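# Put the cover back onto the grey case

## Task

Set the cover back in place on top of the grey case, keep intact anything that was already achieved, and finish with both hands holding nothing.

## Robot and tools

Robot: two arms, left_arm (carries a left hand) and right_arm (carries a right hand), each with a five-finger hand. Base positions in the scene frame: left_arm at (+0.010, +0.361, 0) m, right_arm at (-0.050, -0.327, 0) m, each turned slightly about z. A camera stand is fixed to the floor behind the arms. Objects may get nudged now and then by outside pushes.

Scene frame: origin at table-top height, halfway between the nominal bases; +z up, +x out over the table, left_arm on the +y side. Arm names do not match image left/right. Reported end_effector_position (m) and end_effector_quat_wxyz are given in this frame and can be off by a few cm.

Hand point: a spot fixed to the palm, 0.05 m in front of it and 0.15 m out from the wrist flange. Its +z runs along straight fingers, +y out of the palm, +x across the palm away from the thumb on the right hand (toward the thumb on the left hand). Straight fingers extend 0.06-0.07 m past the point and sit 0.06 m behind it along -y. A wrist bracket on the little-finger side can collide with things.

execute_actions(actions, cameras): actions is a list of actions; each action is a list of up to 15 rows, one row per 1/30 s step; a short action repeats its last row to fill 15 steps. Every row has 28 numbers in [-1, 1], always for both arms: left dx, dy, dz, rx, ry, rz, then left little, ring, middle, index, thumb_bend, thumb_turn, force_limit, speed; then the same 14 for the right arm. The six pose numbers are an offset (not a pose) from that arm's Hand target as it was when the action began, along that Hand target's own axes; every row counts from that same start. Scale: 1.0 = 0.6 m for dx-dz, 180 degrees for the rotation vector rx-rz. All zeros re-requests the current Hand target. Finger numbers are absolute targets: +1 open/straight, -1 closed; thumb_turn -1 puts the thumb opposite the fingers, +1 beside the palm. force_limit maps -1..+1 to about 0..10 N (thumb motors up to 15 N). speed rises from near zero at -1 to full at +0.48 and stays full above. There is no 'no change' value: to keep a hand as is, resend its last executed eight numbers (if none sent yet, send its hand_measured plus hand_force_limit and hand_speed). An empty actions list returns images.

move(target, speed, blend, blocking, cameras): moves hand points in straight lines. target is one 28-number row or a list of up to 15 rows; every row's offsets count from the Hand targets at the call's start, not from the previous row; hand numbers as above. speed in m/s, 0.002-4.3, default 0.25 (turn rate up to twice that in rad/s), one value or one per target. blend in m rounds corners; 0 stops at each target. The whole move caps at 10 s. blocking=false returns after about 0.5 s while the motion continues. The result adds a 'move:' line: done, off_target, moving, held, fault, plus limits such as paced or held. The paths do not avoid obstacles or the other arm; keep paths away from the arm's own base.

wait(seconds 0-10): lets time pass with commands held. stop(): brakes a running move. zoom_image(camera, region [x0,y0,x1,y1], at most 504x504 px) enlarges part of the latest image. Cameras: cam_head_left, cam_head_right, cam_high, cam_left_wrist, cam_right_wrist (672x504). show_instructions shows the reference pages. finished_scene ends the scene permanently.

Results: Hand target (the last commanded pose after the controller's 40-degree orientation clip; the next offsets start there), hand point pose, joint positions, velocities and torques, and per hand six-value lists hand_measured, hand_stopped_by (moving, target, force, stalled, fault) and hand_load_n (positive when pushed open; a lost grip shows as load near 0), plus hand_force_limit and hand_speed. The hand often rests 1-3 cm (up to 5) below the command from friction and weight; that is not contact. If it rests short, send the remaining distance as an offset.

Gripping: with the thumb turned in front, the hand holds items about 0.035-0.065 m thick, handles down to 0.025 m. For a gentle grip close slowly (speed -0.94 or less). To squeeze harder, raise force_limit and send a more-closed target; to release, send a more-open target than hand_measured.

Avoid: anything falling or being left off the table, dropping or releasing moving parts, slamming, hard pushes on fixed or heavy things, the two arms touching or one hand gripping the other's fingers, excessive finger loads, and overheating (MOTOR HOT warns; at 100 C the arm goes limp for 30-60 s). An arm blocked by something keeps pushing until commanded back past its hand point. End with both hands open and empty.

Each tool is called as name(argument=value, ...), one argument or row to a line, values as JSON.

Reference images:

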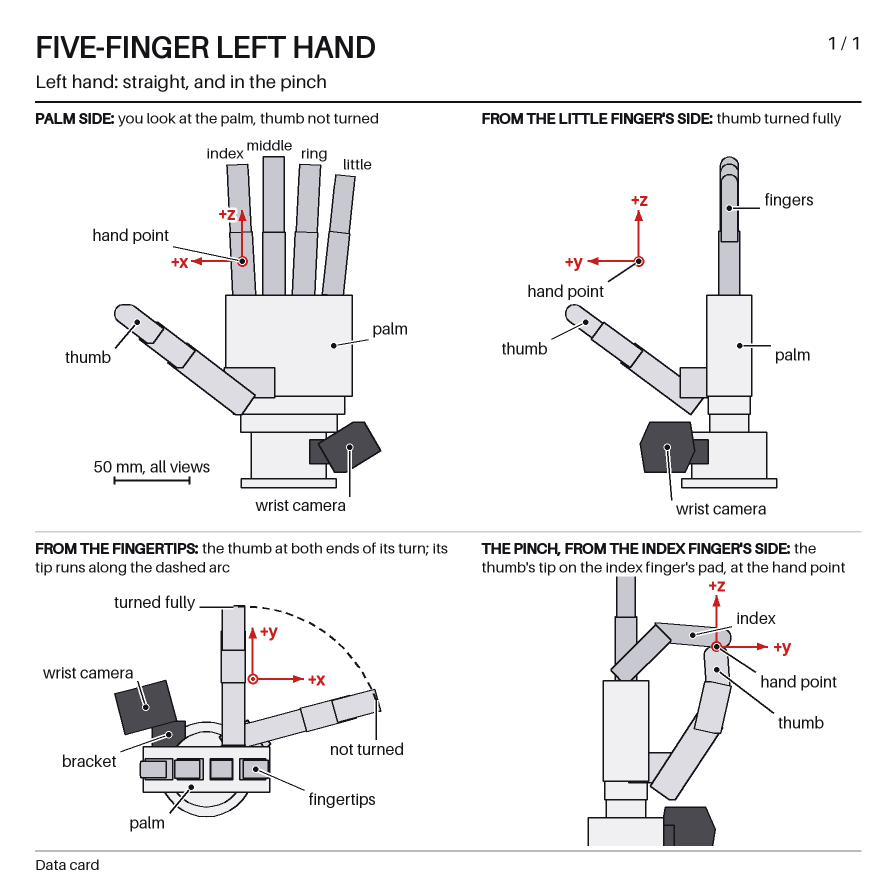

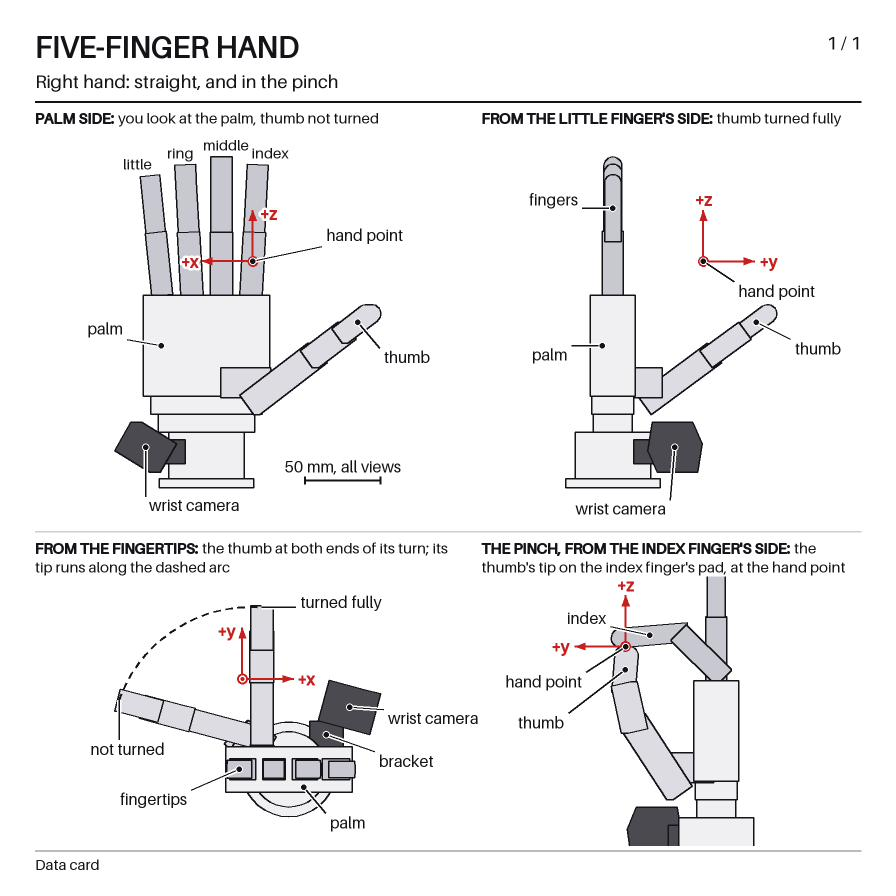

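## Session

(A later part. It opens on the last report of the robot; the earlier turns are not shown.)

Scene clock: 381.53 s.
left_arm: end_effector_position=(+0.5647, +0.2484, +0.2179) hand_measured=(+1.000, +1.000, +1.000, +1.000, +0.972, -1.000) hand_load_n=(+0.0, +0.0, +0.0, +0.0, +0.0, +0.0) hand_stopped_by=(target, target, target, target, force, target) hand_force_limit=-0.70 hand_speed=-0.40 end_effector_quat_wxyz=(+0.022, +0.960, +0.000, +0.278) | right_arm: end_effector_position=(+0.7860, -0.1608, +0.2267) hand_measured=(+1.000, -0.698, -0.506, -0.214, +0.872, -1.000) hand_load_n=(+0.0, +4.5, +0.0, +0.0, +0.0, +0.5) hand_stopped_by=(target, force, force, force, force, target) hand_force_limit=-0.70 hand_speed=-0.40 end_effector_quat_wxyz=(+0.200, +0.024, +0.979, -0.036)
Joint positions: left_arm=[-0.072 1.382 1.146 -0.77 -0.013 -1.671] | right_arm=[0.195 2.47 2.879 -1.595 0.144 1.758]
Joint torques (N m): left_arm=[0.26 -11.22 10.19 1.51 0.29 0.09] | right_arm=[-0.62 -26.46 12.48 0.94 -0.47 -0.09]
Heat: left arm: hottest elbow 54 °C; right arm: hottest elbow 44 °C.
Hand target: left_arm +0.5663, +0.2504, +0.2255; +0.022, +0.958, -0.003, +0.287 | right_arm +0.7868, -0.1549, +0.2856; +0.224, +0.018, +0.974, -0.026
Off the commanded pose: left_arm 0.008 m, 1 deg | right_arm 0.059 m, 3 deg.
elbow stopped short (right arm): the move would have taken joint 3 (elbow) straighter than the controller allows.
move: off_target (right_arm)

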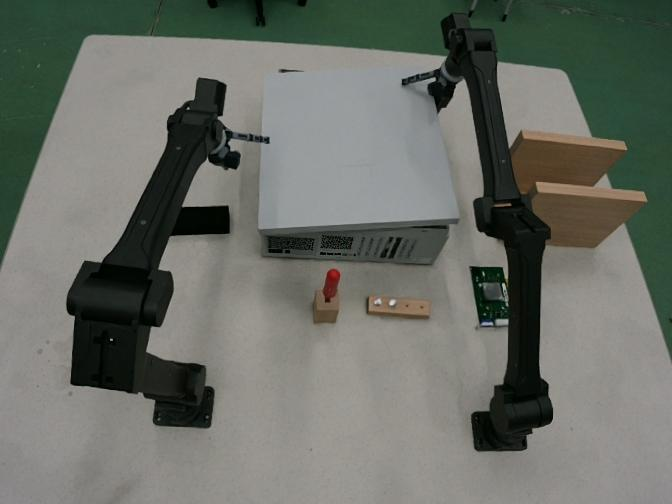

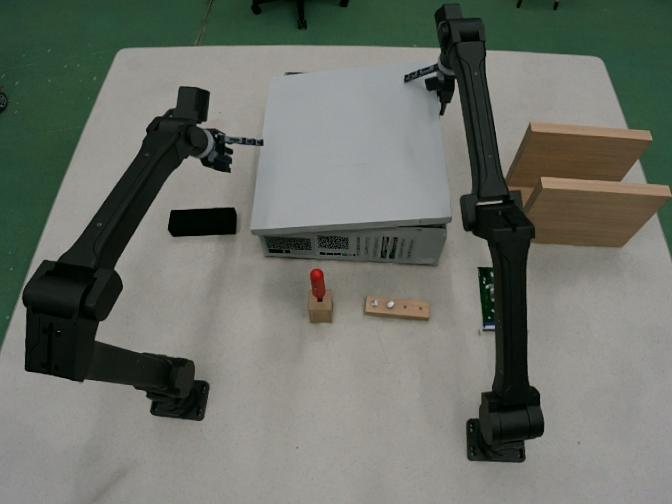

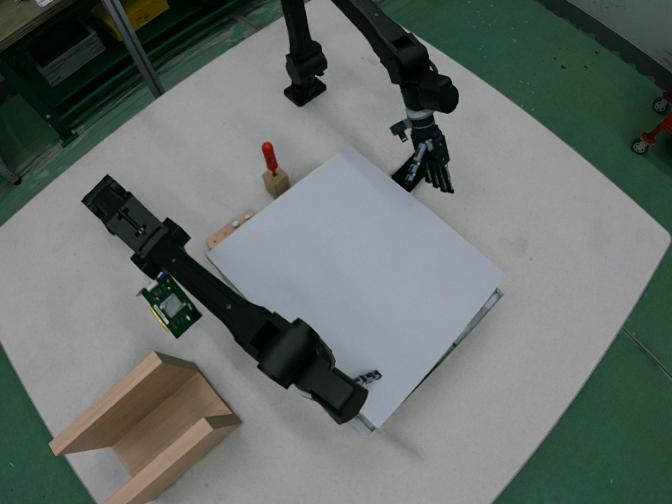

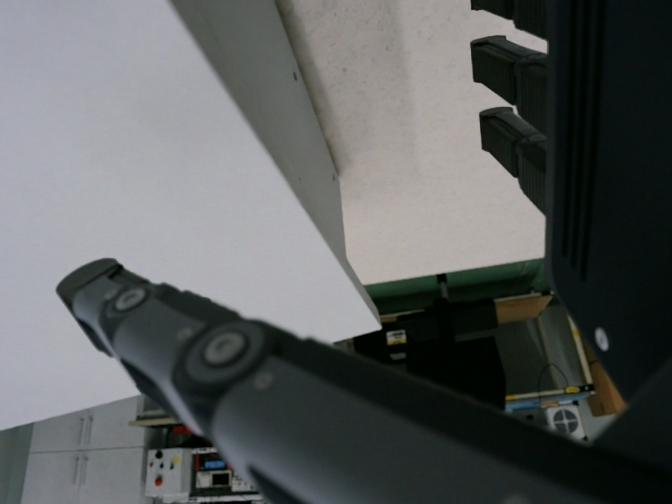

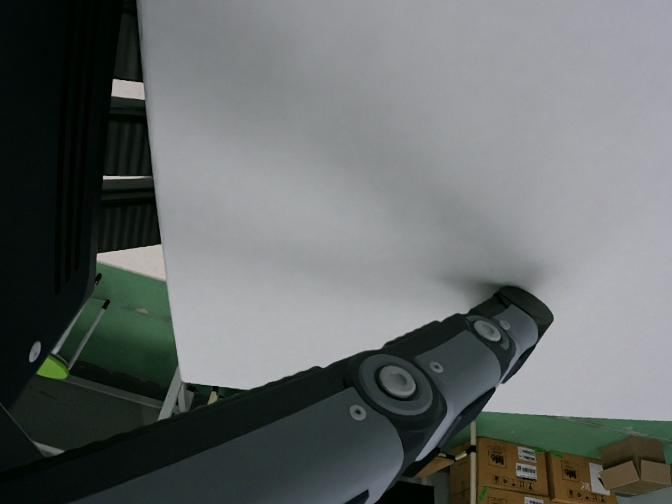

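zoom_image(
  camera="cam_head_right",
  region=[235, 190, 315, 270],
)

zoom_image(
  camera="cam_head_right",
  region=[395, 190, 475, 270],
)

zoom_image(
  camera="cam_high",
  region=[330, 230, 530, 450],
)

zoom_image(
  camera="cam_left_wrist",
  region=[150, 0, 450, 360],
)

Scaled by 6.300 from the camera's 672x504 image, which has a finer 960x720 frame.

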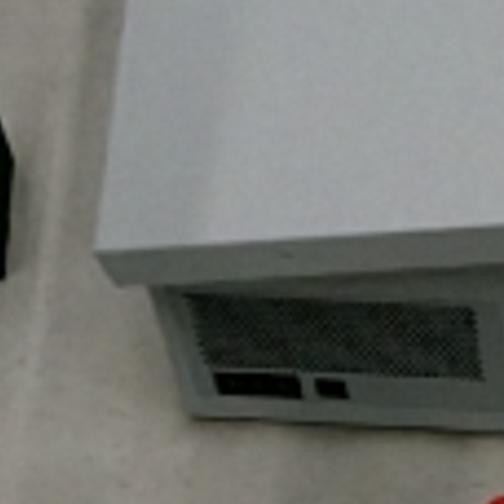

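Scaled by 6.300 from the camera's 672x504 image, which has a finer 960x720 frame.

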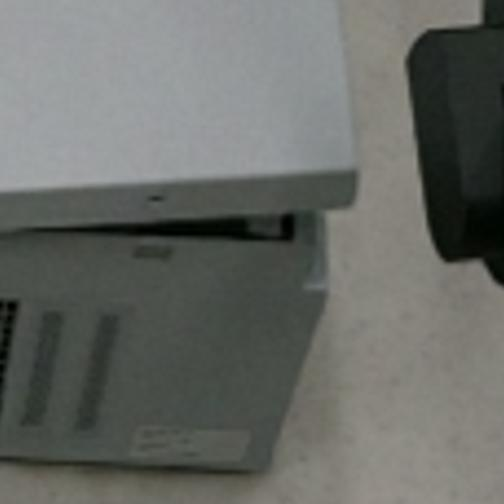

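Scaled by 2.291 from the camera's 672x504 image, which has a finer 960x720 frame.

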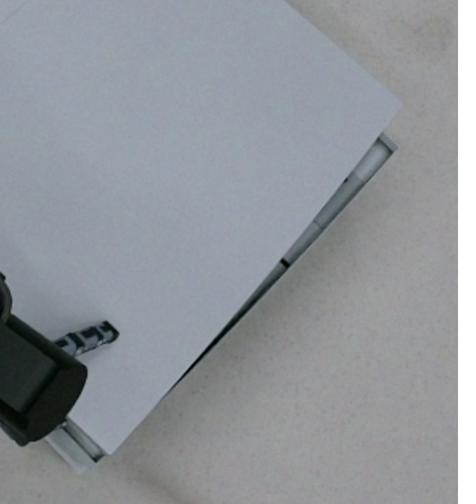

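Scaled by 1.400 from the camera's 672x504 image, which has a finer 960x720 frame.

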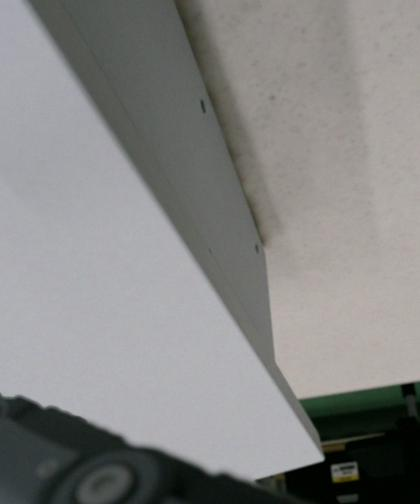

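move(
  target=[0.2782, 0.0508, 0.2270, 0, 0, 0, 1, 1, 1, 1, 0, -1, -0.7, -0.4, 0, 0, 0, 0, 0, 0, 1, -1, -0.7, -0.4, 0, -1, -0.7, -0.4],
  speed=0.12,
  cameras=["cam_head_left", "cam_head_right", "cam_high"],
)

Scene clock: 387.67 s.
left_arm: end_effector_position=(+0.7682, +0.2224, +0.1939) hand_measured=(+1.000, +1.000, +1.000, +1.000, +0.972, -1.000) hand_load_n=(+0.0, +0.0, +0.0, +0.0, +0.0, +0.0) hand_stopped_by=(target, target, target, target, force, target) hand_force_limit=-0.70 hand_speed=-0.40 end_effector_quat_wxyz=(+0.021, +0.960, -0.003, +0.280) | right_arm: end_effector_position=(+0.7860, -0.1608, +0.2267) hand_measured=(+1.000, -0.698, -0.506, -0.214, +0.872, -1.000) hand_load_n=(+0.5, +4.5, +0.0, +0.0, +0.5, +0.0) hand_stopped_by=(target, force, force, force, force, target) hand_force_limit=-0.70 hand_speed=-0.40 end_effector_quat_wxyz=(+0.200, +0.023, +0.979, -0.036)
Joint positions: left_arm=[-0.079 1.924 1.763 -0.842 -0.019 -1.671] | right_arm=[0.195 2.47 2.879 -1.595 0.144 1.758]
Joint torques (N m): left_arm=[-1.38 -15.97 14.52 0.61 0.11 -0.12] | right_arm=[-0.67 -26.64 12.48 0.94 -0.47 -0.09]
Heat: left arm: hottest elbow 53 °C; right arm: hottest elbow 44 °C.
Hand target: left_arm +0.7800, +0.2149, +0.2052; +0.023, +0.958, -0.003, +0.287 | right_arm +0.7867, -0.1548, +0.2856; +0.224, +0.017, +0.974, -0.026
Off the commanded pose: left_arm 0.018 m, 1 deg | right_arm 0.059 m, 3 deg.
elbow stopped short (right arm): the move would have taken joint 3 (elbow) straighter than the controller allows.
move: off_target (left_arm, right_arm)
Images, in order (width x height): cam_head_left 672x504, cam_head_right 672x504, cam_high 672x504.

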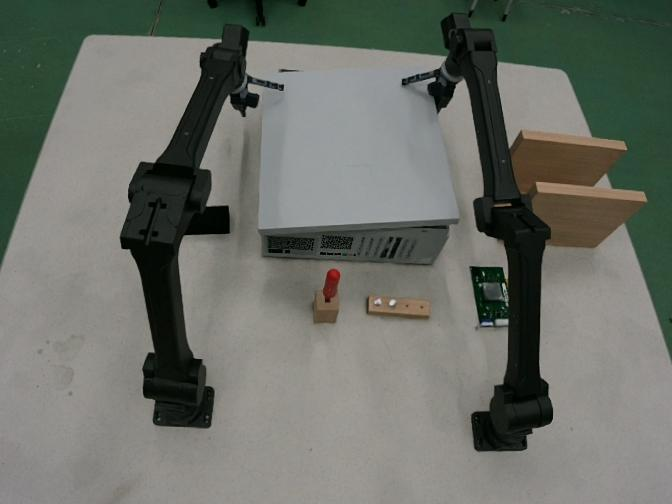

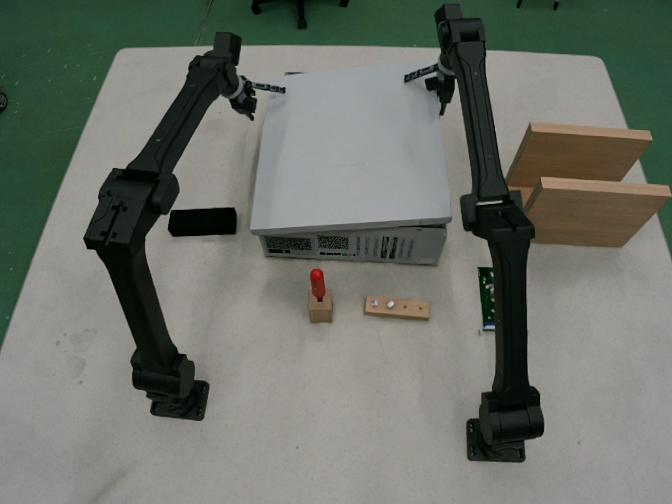

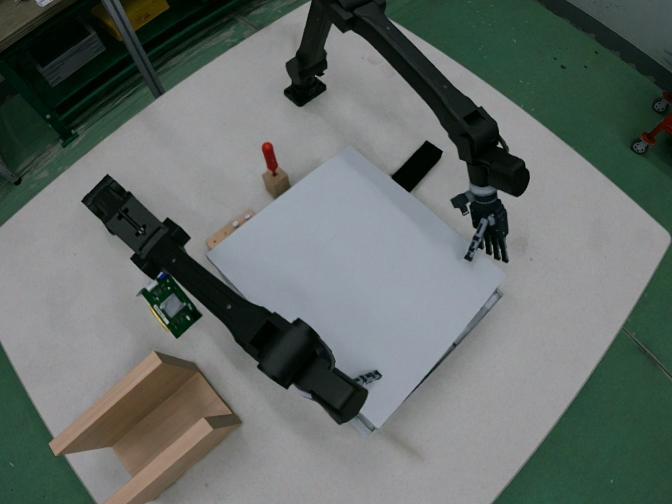

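move(
  target=[-0.0005, 0.0667, 0.0031, 0, 0, 0, 1, 1, 1, 1, 0, -1, -0.7, -0.4, 0, 0, 0, 0, 0, 0, 1, -1, -0.7, -0.4, 0, -1, -0.7, -0.4],
  speed=0.06,
  cameras=["cam_head_left", "cam_left_wrist"],
)

Scene clock: 389.30 s.
left_arm: end_effector_position=(+0.7684, +0.1830, +0.1939) hand_measured=(+1.000, +1.000, +1.000, +1.000, +0.972, -1.000) hand_load_n=(+0.5, +0.0, +0.0, +0.0, +0.0, +0.0) hand_stopped_by=(target, target, target, target, force, target) hand_force_limit=-0.70 hand_speed=-0.40 end_effector_quat_wxyz=(+0.018, +0.960, -0.004, +0.280) | right_arm: end_effector_position=(+0.7859, -0.1608, +0.2266) hand_measured=(+1.000, -0.698, -0.506, -0.214, +0.872, -1.000) hand_load_n=(+0.0, +5.0, +0.0, +0.5, +0.5, +0.5) hand_stopped_by=(target, force, force, force, force, target) hand_force_limit=-0.70 hand_speed=-0.40 end_effector_quat_wxyz=(+0.200, +0.023, +0.979, -0.036)
Joint positions: left_arm=[-0.141 1.94 1.789 -0.853 -0.056 -1.72] | right_arm=[0.194 2.47 2.879 -1.595 0.143 1.756]
Joint torques (N m): left_arm=[-0.09 -15.56 14.38 0.64 0.15 -0.11] | right_arm=[-0.62 -26.46 12.45 0.96 -0.42 -0.08]
Heat: left arm: hottest elbow 53 °C; right arm: hottest elbow 44 °C.
Hand target: left_arm +0.7800, +0.1750, +0.2050; +0.022, +0.958, -0.003, +0.287 | right_arm +0.7867, -0.1548, +0.2856; +0.224, +0.017, +0.974, -0.026
Off the commanded pose: left_arm 0.018 m, 1 deg | right_arm 0.059 m, 3 deg.
elbow stopped short (right arm): the move would have taken joint 3 (elbow) straighter than the controller allows.
move: off_target (left_arm, right_arm)
Images, in order (width x height): cam_head_left 672x504, cam_left_wrist 672x504.

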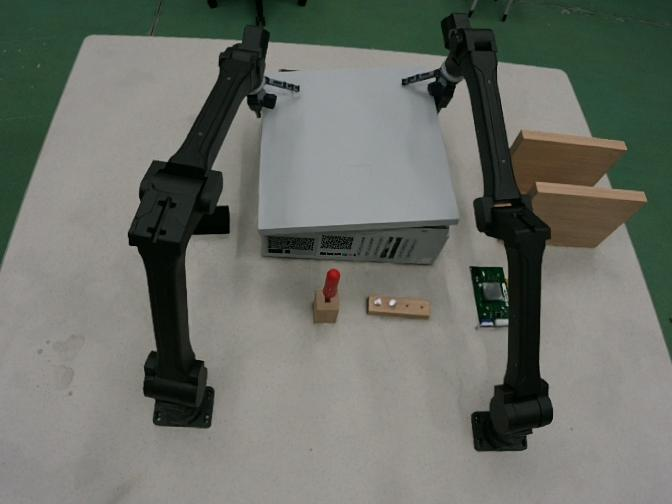

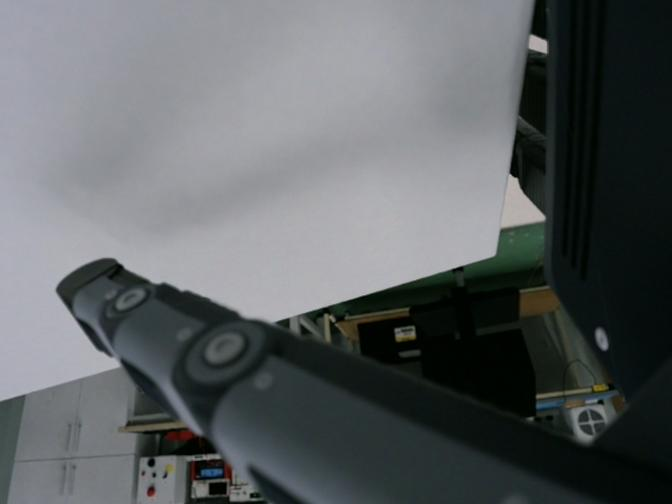

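move(
  target=[0.0164, 0.0413, 0.0129, 0, 0, 0, 1, 1, 1, 1, 0, -1, -0.7, -0.4, -0.0038, -0.0331, 0.0035, 0, 0, 0, 1, -1, -0.7, -0.4, 0, -1, -0.7, -0.4],
  speed=0.04,
  cameras=["cam_head_left", "cam_head_right"],
)

Scene clock: 391.17 s.
left_arm: end_effector_position=(+0.7834, +0.1730, +0.1938) hand_measured=(+1.000, +1.000, +1.000, +1.000, +0.972, -1.000) hand_load_n=(+0.0, +0.0, +0.0, +0.0, +0.0, +0.0) hand_stopped_by=(target, target, target, target, force, target) hand_force_limit=-0.70 hand_speed=-0.40 end_effector_quat_wxyz=(+0.013, +0.960, +0.003, +0.280) | right_arm: end_effector_position=(+0.7844, -0.1701, +0.2252) hand_measured=(+1.000, -0.698, -0.506, -0.214, +0.872, -1.000) hand_load_n=(+0.0, +4.0, +0.5, +0.0, +0.0, +0.0) hand_stopped_by=(target, force, force, force, force, target) hand_force_limit=-0.70 hand_speed=-0.40 end_effector_quat_wxyz=(+0.195, +0.013, +0.980, -0.034)
Joint positions: left_arm=[-0.157 1.986 1.862 -0.883 -0.079 -1.743] | right_arm=[0.179 2.47 2.879 -1.602 0.128 1.724]
Joint torques (N m): left_arm=[-1.44 -16.79 14.38 0.64 0.32 -0.12] | right_arm=[-1.44 -26.58 12.44 1.09 -0.26 0]
Heat: left arm: hottest elbow 53 °C; right arm: hottest elbow 44 °C.
Hand target: left_arm +0.7920, +0.1499, +0.2049; +0.022, +0.958, -0.003, +0.287 | right_arm +0.7888, -0.1747, +0.2856; +0.224, +0.018, +0.974, -0.026
Off the commanded pose: left_arm 0.027 m, 2 deg | right_arm 0.061 m, 4 deg.
elbow stopped short (right arm): the move would have taken joint 3 (elbow) straighter than the controller allows.
move: off_target (left_arm, right_arm)
Images, in order (width x height): cam_head_left 672x504, cam_head_right 672x504.

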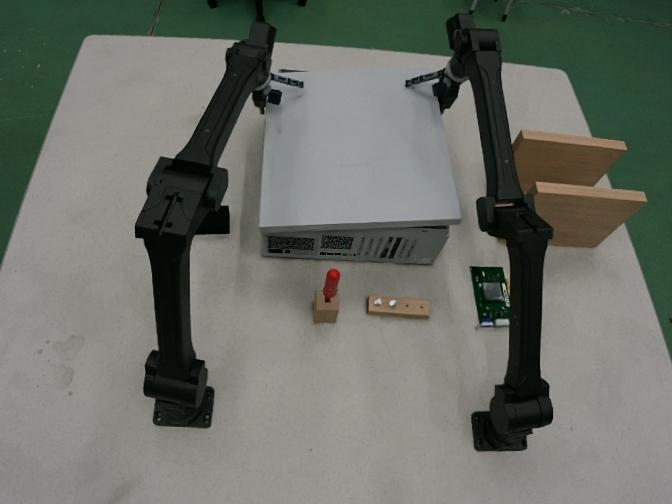

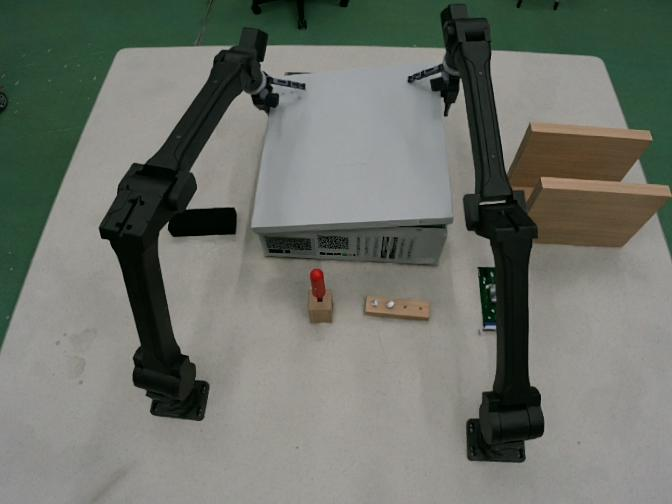

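move(
  target=[0.0165, 0.0246, 0.0119, 0, 0, 0, 1, 1, 1, 1, 0, -1, -0.7, -0.4, -0.0038, -0.0331, 0.0035, 0, 0, 0, 1, -1, -0.7, -0.4, 0, -1, -0.7, -0.4],
  speed=0.04,
  cameras=["cam_head_left", "cam_head_right", "cam_high"],
)

zoom_image(
  camera="cam_head_left",
  region=[240, 190, 320, 270],
)

zoom_image(
  camera="cam_head_left",
  region=[400, 190, 480, 270],
)

zoom_image(
  camera="cam_high",
  region=[330, 230, 530, 450],
)

Scene clock: 392.80 s.
left_arm: end_effector_position=(+0.7955, +0.1611, +0.1953) hand_measured=(+1.000, +1.000, +1.000, +1.000, +0.972, -1.000) hand_load_n=(+0.0, +0.5, +0.0, +0.0, +0.0, +0.0) hand_stopped_by=(target, target, target, target, force, target) hand_force_limit=-0.70 hand_speed=-0.40 end_effector_quat_wxyz=(+0.011, +0.960, +0.002, +0.280) | right_arm: end_effector_position=(+0.7851, -0.1864, +0.2245) hand_measured=(+1.000, -0.698, -0.506, -0.214, +0.872, -1.000) hand_load_n=(+0.0, +4.5, +0.0, +0.5, +0.0, +0.0) hand_stopped_by=(target, force, force, force, force, target) hand_force_limit=-0.70 hand_speed=-0.40 end_effector_quat_wxyz=(+0.191, +0.012, +0.981, -0.032)
Joint positions: left_arm=[-0.172 2.028 1.933 -0.914 -0.09 -1.754] | right_arm=[0.156 2.47 2.879 -1.606 0.114 1.701]
Joint torques (N m): left_arm=[-2.43 -17.08 14.65 0.7 0.35 -0.22] | right_arm=[-1.79 -26.64 12.44 1.22 -0.19 -0.01]
Heat: left arm: hottest elbow 53 °C; right arm: hottest elbow 44 °C.
Hand target: left_arm +0.8039, +0.1349, +0.2051; +0.023, +0.958, -0.003, +0.287 | right_arm +0.7908, -0.1949, +0.2856; +0.224, +0.018, +0.974, -0.026
Off the commanded pose: left_arm 0.029 m, 2 deg | right_arm 0.062 m, 4 deg.
elbow stopped short (right arm): the move would have taken joint 3 (elbow) straighter than the controller allows.
move: off_target (left_arm, right_arm)
Images, in order (width x height): cam_head_left 672x504, cam_head_right 672x504, cam_high 672x504.

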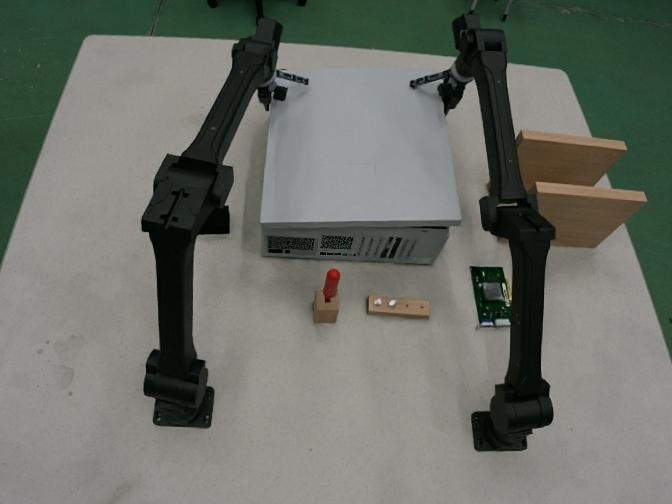

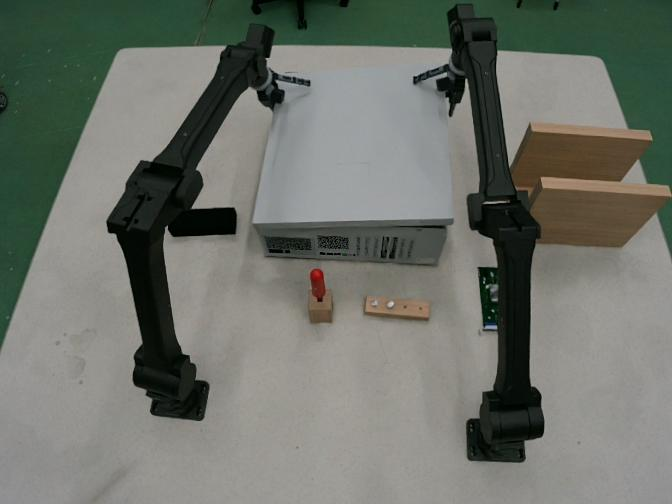

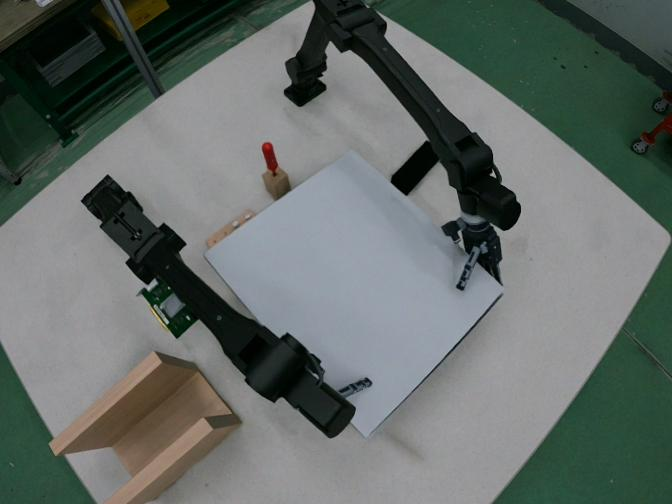

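Scaled by 6.300 from the camera's 672x504 image, which has a finer 960x720 frame.

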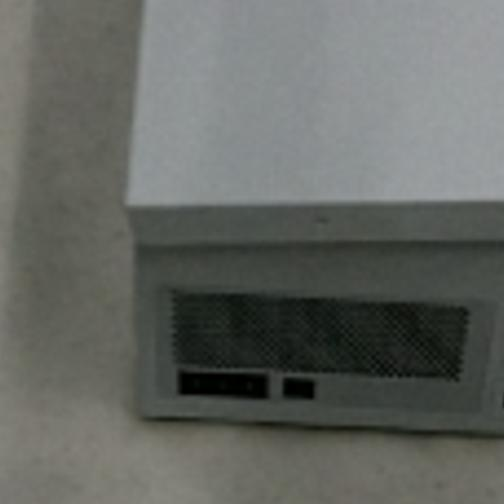

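Scaled by 6.300 from the camera's 672x504 image, which has a finer 960x720 frame.

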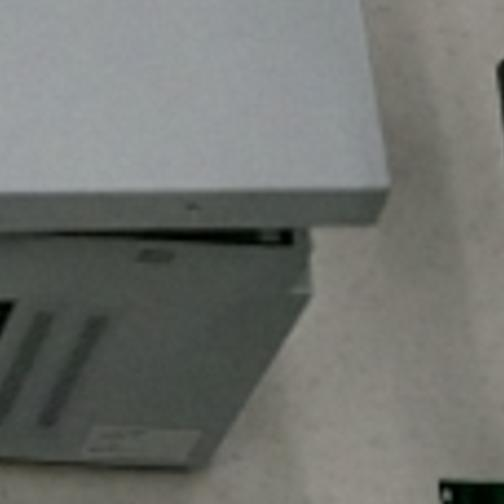

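Scaled by 2.291 from the camera's 672x504 image, which has a finer 960x720 frame.

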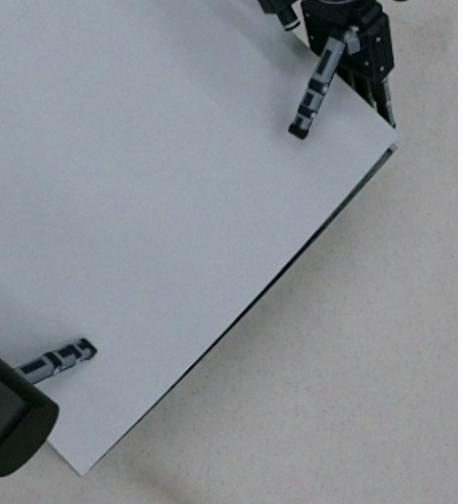

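zoom_image(
  camera="cam_head_right",
  region=[395, 190, 475, 270],
)

zoom_image(
  camera="cam_head_right",
  region=[235, 190, 315, 270],
)

zoom_image(
  camera="cam_head_right",
  region=[260, 40, 340, 120],
)

zoom_image(
  camera="cam_head_left",
  region=[400, 40, 480, 120],
)

Scaled by 6.300 from the camera's 672x504 image, which has a finer 960x720 frame.

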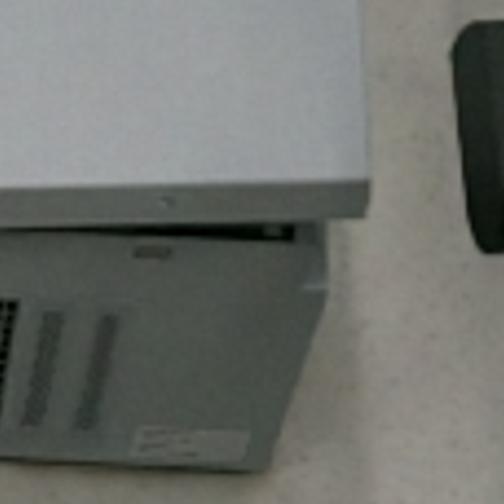

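Scaled by 6.300 from the camera's 672x504 image, which has a finer 960x720 frame.

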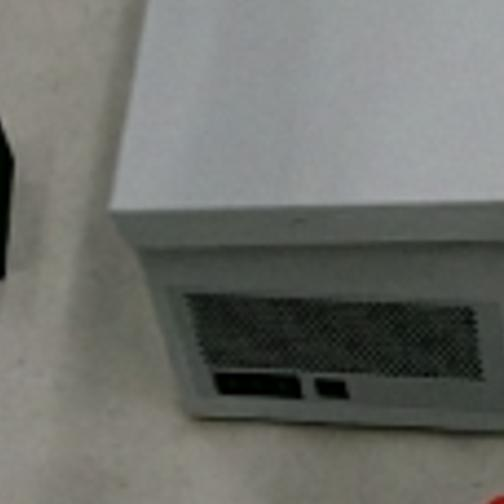

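Scaled by 6.300 from the camera's 672x504 image, which has a finer 960x720 frame.

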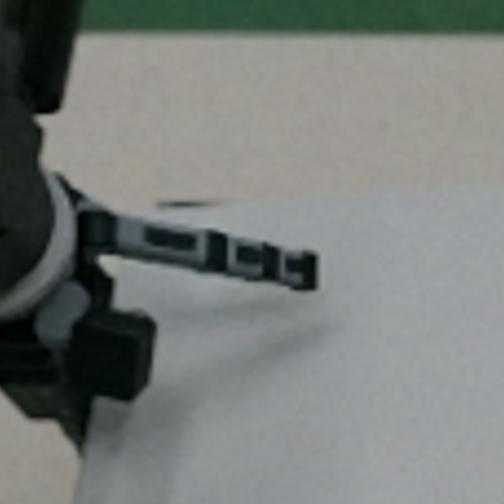

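Scaled by 6.300 from the camera's 672x504 image, which has a finer 960x720 frame.

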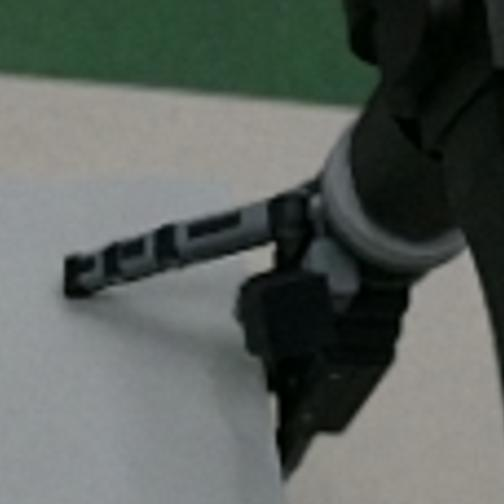

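zoom_image(
  camera="cam_head_left",
  region=[245, 60, 325, 140],
)

Scaled by 6.300 from the camera's 672x504 image, which has a finer 960x720 frame.

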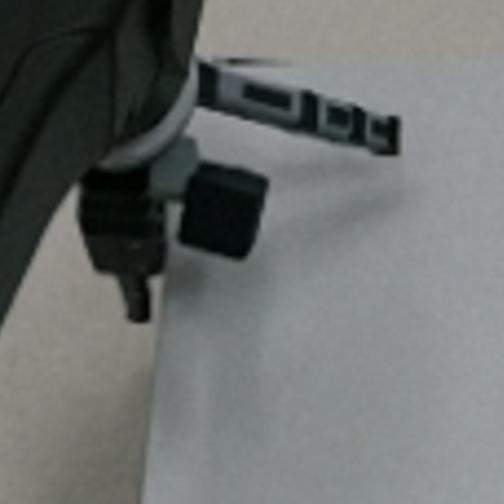

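move(
  target=[0.0002, -0.02, -0.0009, 0, 0, 0, 1, 1, 1, 1, 0, -1, -0.7, -0.4, -0.0146, -0.0014, -0.0299, 0, 0, 0, 1, -1, -0.7, -0.4, 0, -1, -0.7, -0.4],
  speed=0.05,
  cameras=["cam_head_left", "cam_right_wrist"],
)

Scene clock: 405.50 s.
left_arm: end_effector_position=(+0.7956, +0.1611, +0.1953) hand_measured=(+1.000, +1.000, +1.000, +1.000, +0.972, -1.000) hand_load_n=(-0.5, +0.0, +0.0, +0.0, +0.0, +0.0) hand_stopped_by=(target, target, target, target, force, target) hand_force_limit=-0.70 hand_speed=-0.40 end_effector_quat_wxyz=(+0.012, +0.960, +0.002, +0.280) | right_arm: end_effector_position=(+0.7851, -0.1864, +0.2245) hand_measured=(+1.000, -0.698, -0.506, -0.214, +0.872, -1.000) hand_load_n=(+0.0, +4.5, +0.0, +0.0, +0.0, +0.0) hand_stopped_by=(target, force, force, force, force, target) hand_force_limit=-0.70 hand_speed=-0.40 end_effector_quat_wxyz=(+0.191, +0.012, +0.981, -0.032)
Joint positions: left_arm=[-0.172 2.029 1.933 -0.914 -0.087 -1.754] | right_arm=[0.156 2.47 2.879 -1.606 0.114 1.701]
Joint torques (N m): left_arm=[-1.79 -17.38 14.08 0.92 0.62 -0.06] | right_arm=[-1.79 -28.4 12.44 1.51 -0.21 0.01]
Heat: left arm: hottest elbow 52 °C; right arm: hottest shoulder 45 °C.
Hand target: left_arm +0.8040, +0.1470, +0.2051; +0.022, +0.958, -0.003, +0.287 | right_arm +0.7909, -0.1949, +0.3055; +0.224, +0.018, +0.974, -0.026
Off the commanded pose: left_arm 0.019 m, 2 deg | right_arm 0.082 m, 4 deg.
elbow stopped short (right arm): the move would have taken joint 3 (elbow) straighter than the controller allows.
move: off_target (left_arm, right_arm)
Images, in order (width x height): cam_head_left 672x504, cam_right_wrist 672x504.

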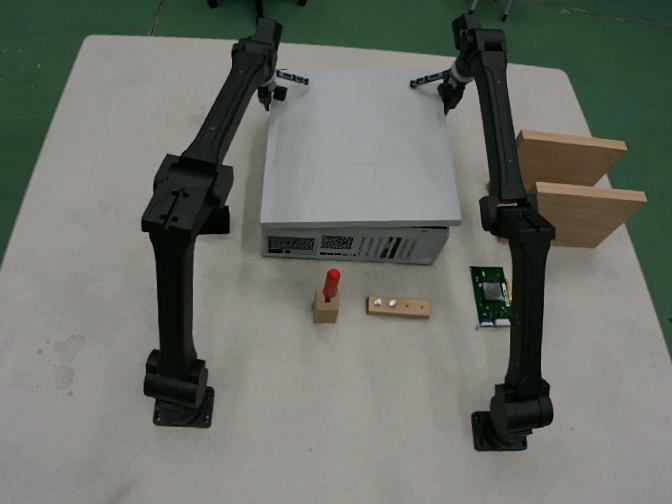

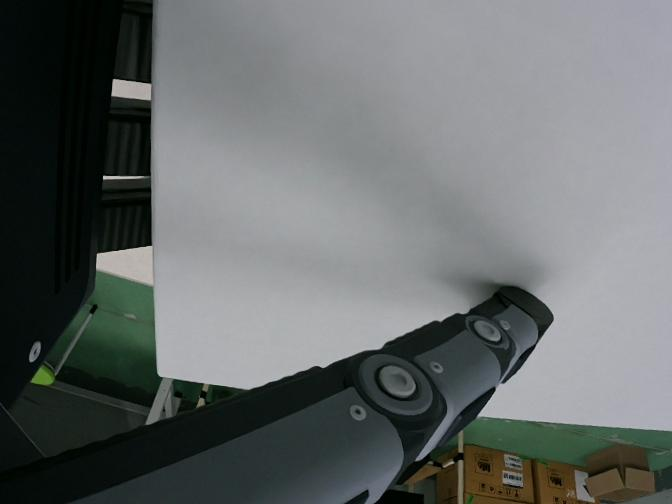

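move(
  target=[0, 0, 0, 0, 0, 0, 1, 1, 1, 1, 0, -1, -0.7, -0.4, -0.0219, -0.0021, -0.0449, 0, 0, 0, 1, -1, -0.7, -0.4, 0, -1, -0.7, -0.4],
  speed=0.05,
)

Scene clock: 406.90 s.
left_arm: end_effector_position=(+0.7959, +0.1622, +0.1953) hand_measured=(+1.000, +1.000, +1.000, +1.000, +0.972, -1.000) hand_load_n=(+0.0, +0.0, +0.0, +0.0, +0.0, +0.0) hand_stopped_by=(target, target, target, target, force, target) hand_force_limit=-0.70 hand_speed=-0.40 end_effector_quat_wxyz=(+0.012, +0.960, +0.003, +0.279) | right_arm: end_effector_position=(+0.7837, -0.1859, +0.2533) hand_measured=(+1.000, -0.700, -0.504, -0.214, +0.872, -1.000) hand_load_n=(+0.0, +2.0, +4.0, +0.0, +0.0, +0.0) hand_stopped_by=(target, force, force, force, force, target) hand_force_limit=-0.70 hand_speed=-0.40 end_effector_quat_wxyz=(+0.212, +0.013, +0.977, -0.027)
Joint positions: left_arm=[-0.17 2.029 1.933 -0.914 -0.086 -1.754] | right_arm=[0.156 2.437 2.879 -1.596 0.111 1.701]
Joint torques (N m): left_arm=[-1.55 -17.79 13.85 0.8 0.59 -0.08] | right_arm=[-1.79 -27.93 12.38 2.1 -0.11 0.06]
Heat: left arm: hottest elbow 51 °C; right arm: hottest shoulder 45 °C.
Hand target: left_arm +0.8040, +0.1471, +0.2053; +0.023, +0.958, -0.003, +0.287 | right_arm +0.7909, -0.1949, +0.3354; +0.224, +0.018, +0.974, -0.026
Off the commanded pose: left_arm 0.020 m, 2 deg | right_arm 0.083 m, 2 deg.
elbow stopped short (right arm): the move would have taken joint 3 (elbow) straighter than the controller allows.
move: off_target (left_arm, right_arm)

move(
  target=[0, 0, 0, 0, 0, 0, 1, 1, 1, 1, 0, -1, -0.7, -0.4, 0, 0, 0, 0, 0, 0, 1, 1, -0.7, -0.4, 0, -1, -0.7, -0.4],
  speed=0.05,
  cameras=["cam_head_left", "cam_head_right", "cam_high"],
)

Scene clock: 408.53 s.
left_arm: end_effector_position=(+0.7959, +0.1625, +0.1953) hand_measured=(+1.000, +1.000, +1.000, +1.000, +0.972, -1.000) hand_load_n=(+0.0, +0.0, +0.0, +0.0, +0.0, -0.5) hand_stopped_by=(target, target, target, target, force, target) hand_force_limit=-0.70 hand_speed=-0.40 end_effector_quat_wxyz=(+0.012, +0.960, +0.003, +0.279) | right_arm: end_effector_position=(+0.7832, -0.1855, +0.2646) hand_measured=(+1.000, +1.000, -0.504, -0.214, +0.872, -1.000) hand_load_n=(+0.0, +0.0, +5.0, +0.0, -0.5, +0.0) hand_stopped_by=(target, target, force, force, force, target) hand_force_limit=-0.70 hand_speed=-0.40 end_effector_quat_wxyz=(+0.220, +0.013, +0.975, -0.025)
Joint positions: left_arm=[-0.17 2.029 1.933 -0.914 -0.086 -1.754] | right_arm=[0.156 2.424 2.879 -1.591 0.109 1.701]
Joint torques (N m): left_arm=[-1.32 -17.08 13.68 1.01 0.59 -0.05] | right_arm=[-1.85 -26.87 12.36 2.07 -0.02 0.07]
Heat: left arm: hottest elbow 51 °C; right arm: hottest shoulder 45 °C.
Hand target: left_arm +0.8040, +0.1470, +0.2053; +0.023, +0.958, -0.003, +0.287 | right_arm +0.7908, -0.1948, +0.3355; +0.224, +0.018, +0.974, -0.026
Off the commanded pose: left_arm 0.020 m, 2 deg | right_arm 0.072 m, 1 deg.
elbow stopped short (right arm): the move would have taken joint 3 (elbow) straighter than the controller allows.
move: off_target (left_arm, right_arm)
Images, in order (width x height): cam_head_left 672x504, cam_head_right 672x504, cam_high 672x504.

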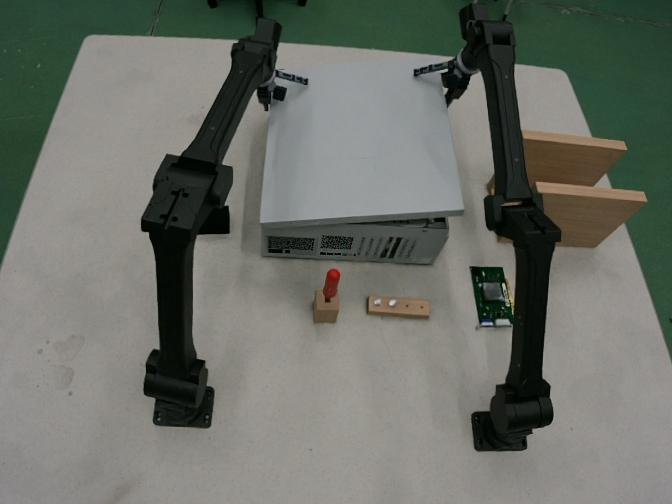

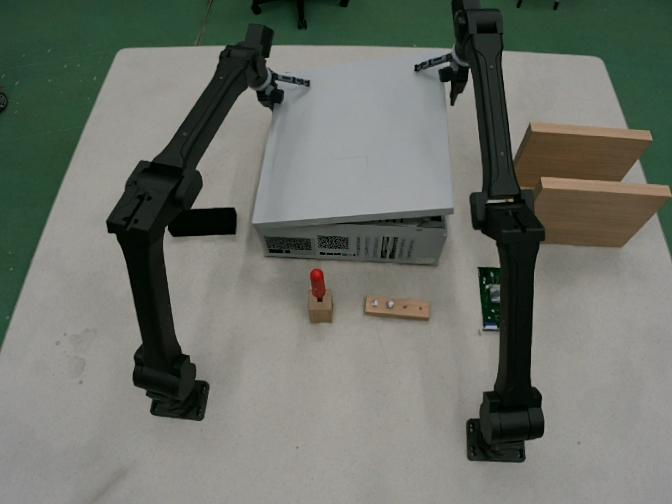

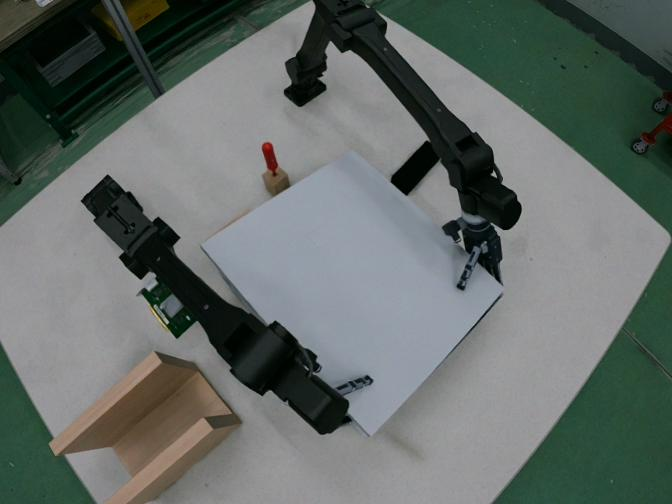

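move(
  target=[0, 0, 0, 0, 0, 0, 1, 1, 1, 1, 0, -1, -0.7, -0.4, -0.0008, -0.0333, 0.002, 0, 0, 0, 1, 1, -0.7, -0.4, 0, -1, -0.7, -0.4],
  speed=0.04,
  cameras=["cam_head_left", "cam_head_right", "cam_right_wrist"],
)

Scene clock: 410.87 s.
left_arm: end_effector_position=(+0.7959, +0.1625, +0.1953) hand_measured=(+1.000, +1.000, +1.000, +1.000, +0.972, -1.000) hand_load_n=(+0.0, +0.0, +0.0, +0.0, +0.0, +0.0) hand_stopped_by=(target, target, target, target, force, target) hand_force_limit=-0.70 hand_speed=-0.40 end_effector_quat_wxyz=(+0.012, +0.960, +0.003, +0.279) | right_arm: end_effector_position=(+0.7834, -0.1891, +0.2648) hand_measured=(+1.000, +1.000, -0.504, -0.214, +0.872, -1.000) hand_load_n=(+0.0, +0.0, +5.5, +0.0, +0.0, +0.0) hand_stopped_by=(target, target, force, force, force, target) hand_force_limit=-0.70 hand_speed=-0.40 end_effector_quat_wxyz=(+0.220, +0.010, +0.975, -0.021)
Joint positions: left_arm=[-0.17 2.029 1.933 -0.914 -0.086 -1.754] | right_arm=[0.148 2.424 2.879 -1.59 0.097 1.69]
Joint torques (N m): left_arm=[-1.67 -17.9 14.05 1.13 0.56 -0.02] | right_arm=[-3.25 -26.93 12.38 1.78 0.01 -0.04]
Heat: left arm: hottest elbow 51 °C; right arm: hottest shoulder 45 °C.
Hand target: left_arm +0.8040, +0.1470, +0.2053; +0.023, +0.958, -0.003, +0.287 | right_arm +0.7909, -0.2148, +0.3355; +0.224, +0.018, +0.974, -0.026
Off the commanded pose: left_arm 0.020 m, 2 deg | right_arm 0.076 m, 1 deg.
elbow stopped short (right arm): the move would have taken joint 3 (elbow) straighter than the controller allows.
move: off_target (left_arm, right_arm)
Images, in order (width x height): cam_head_left 672x504, cam_head_right 672x504, cam_right_wrist 672x504.

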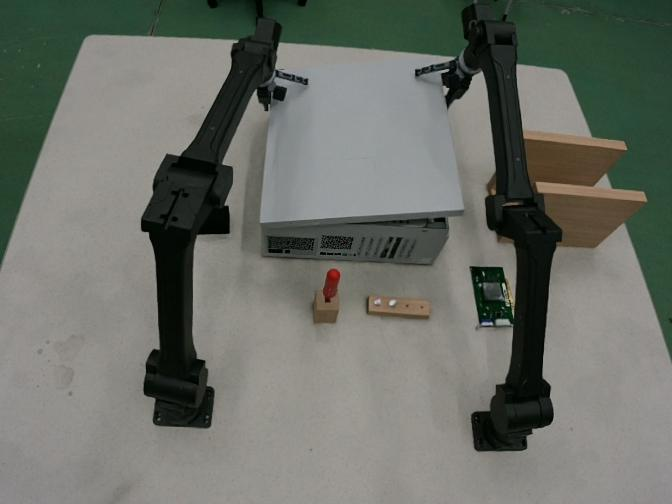

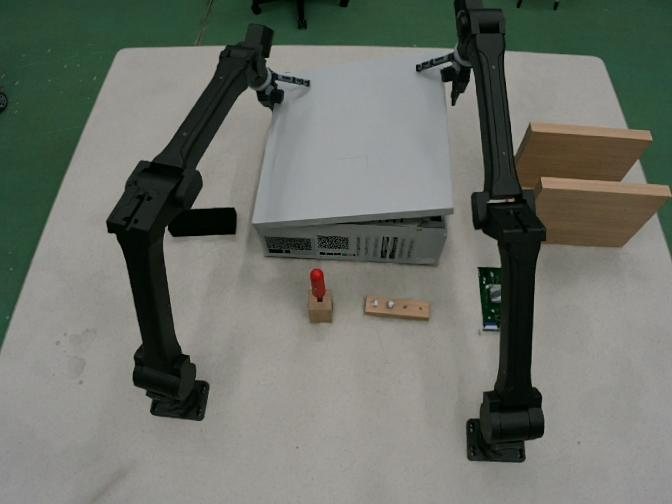

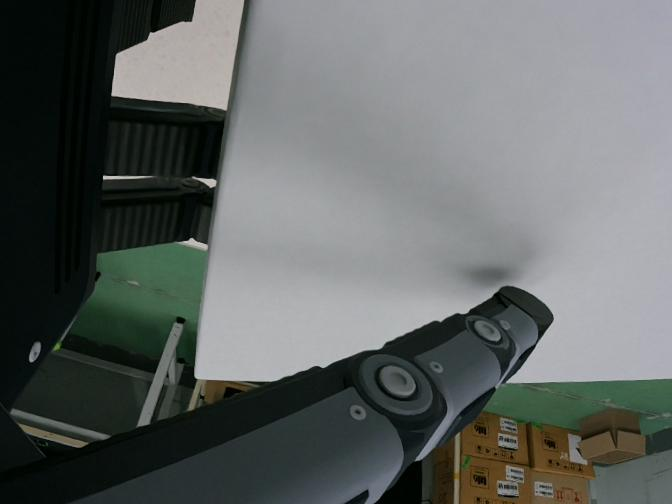

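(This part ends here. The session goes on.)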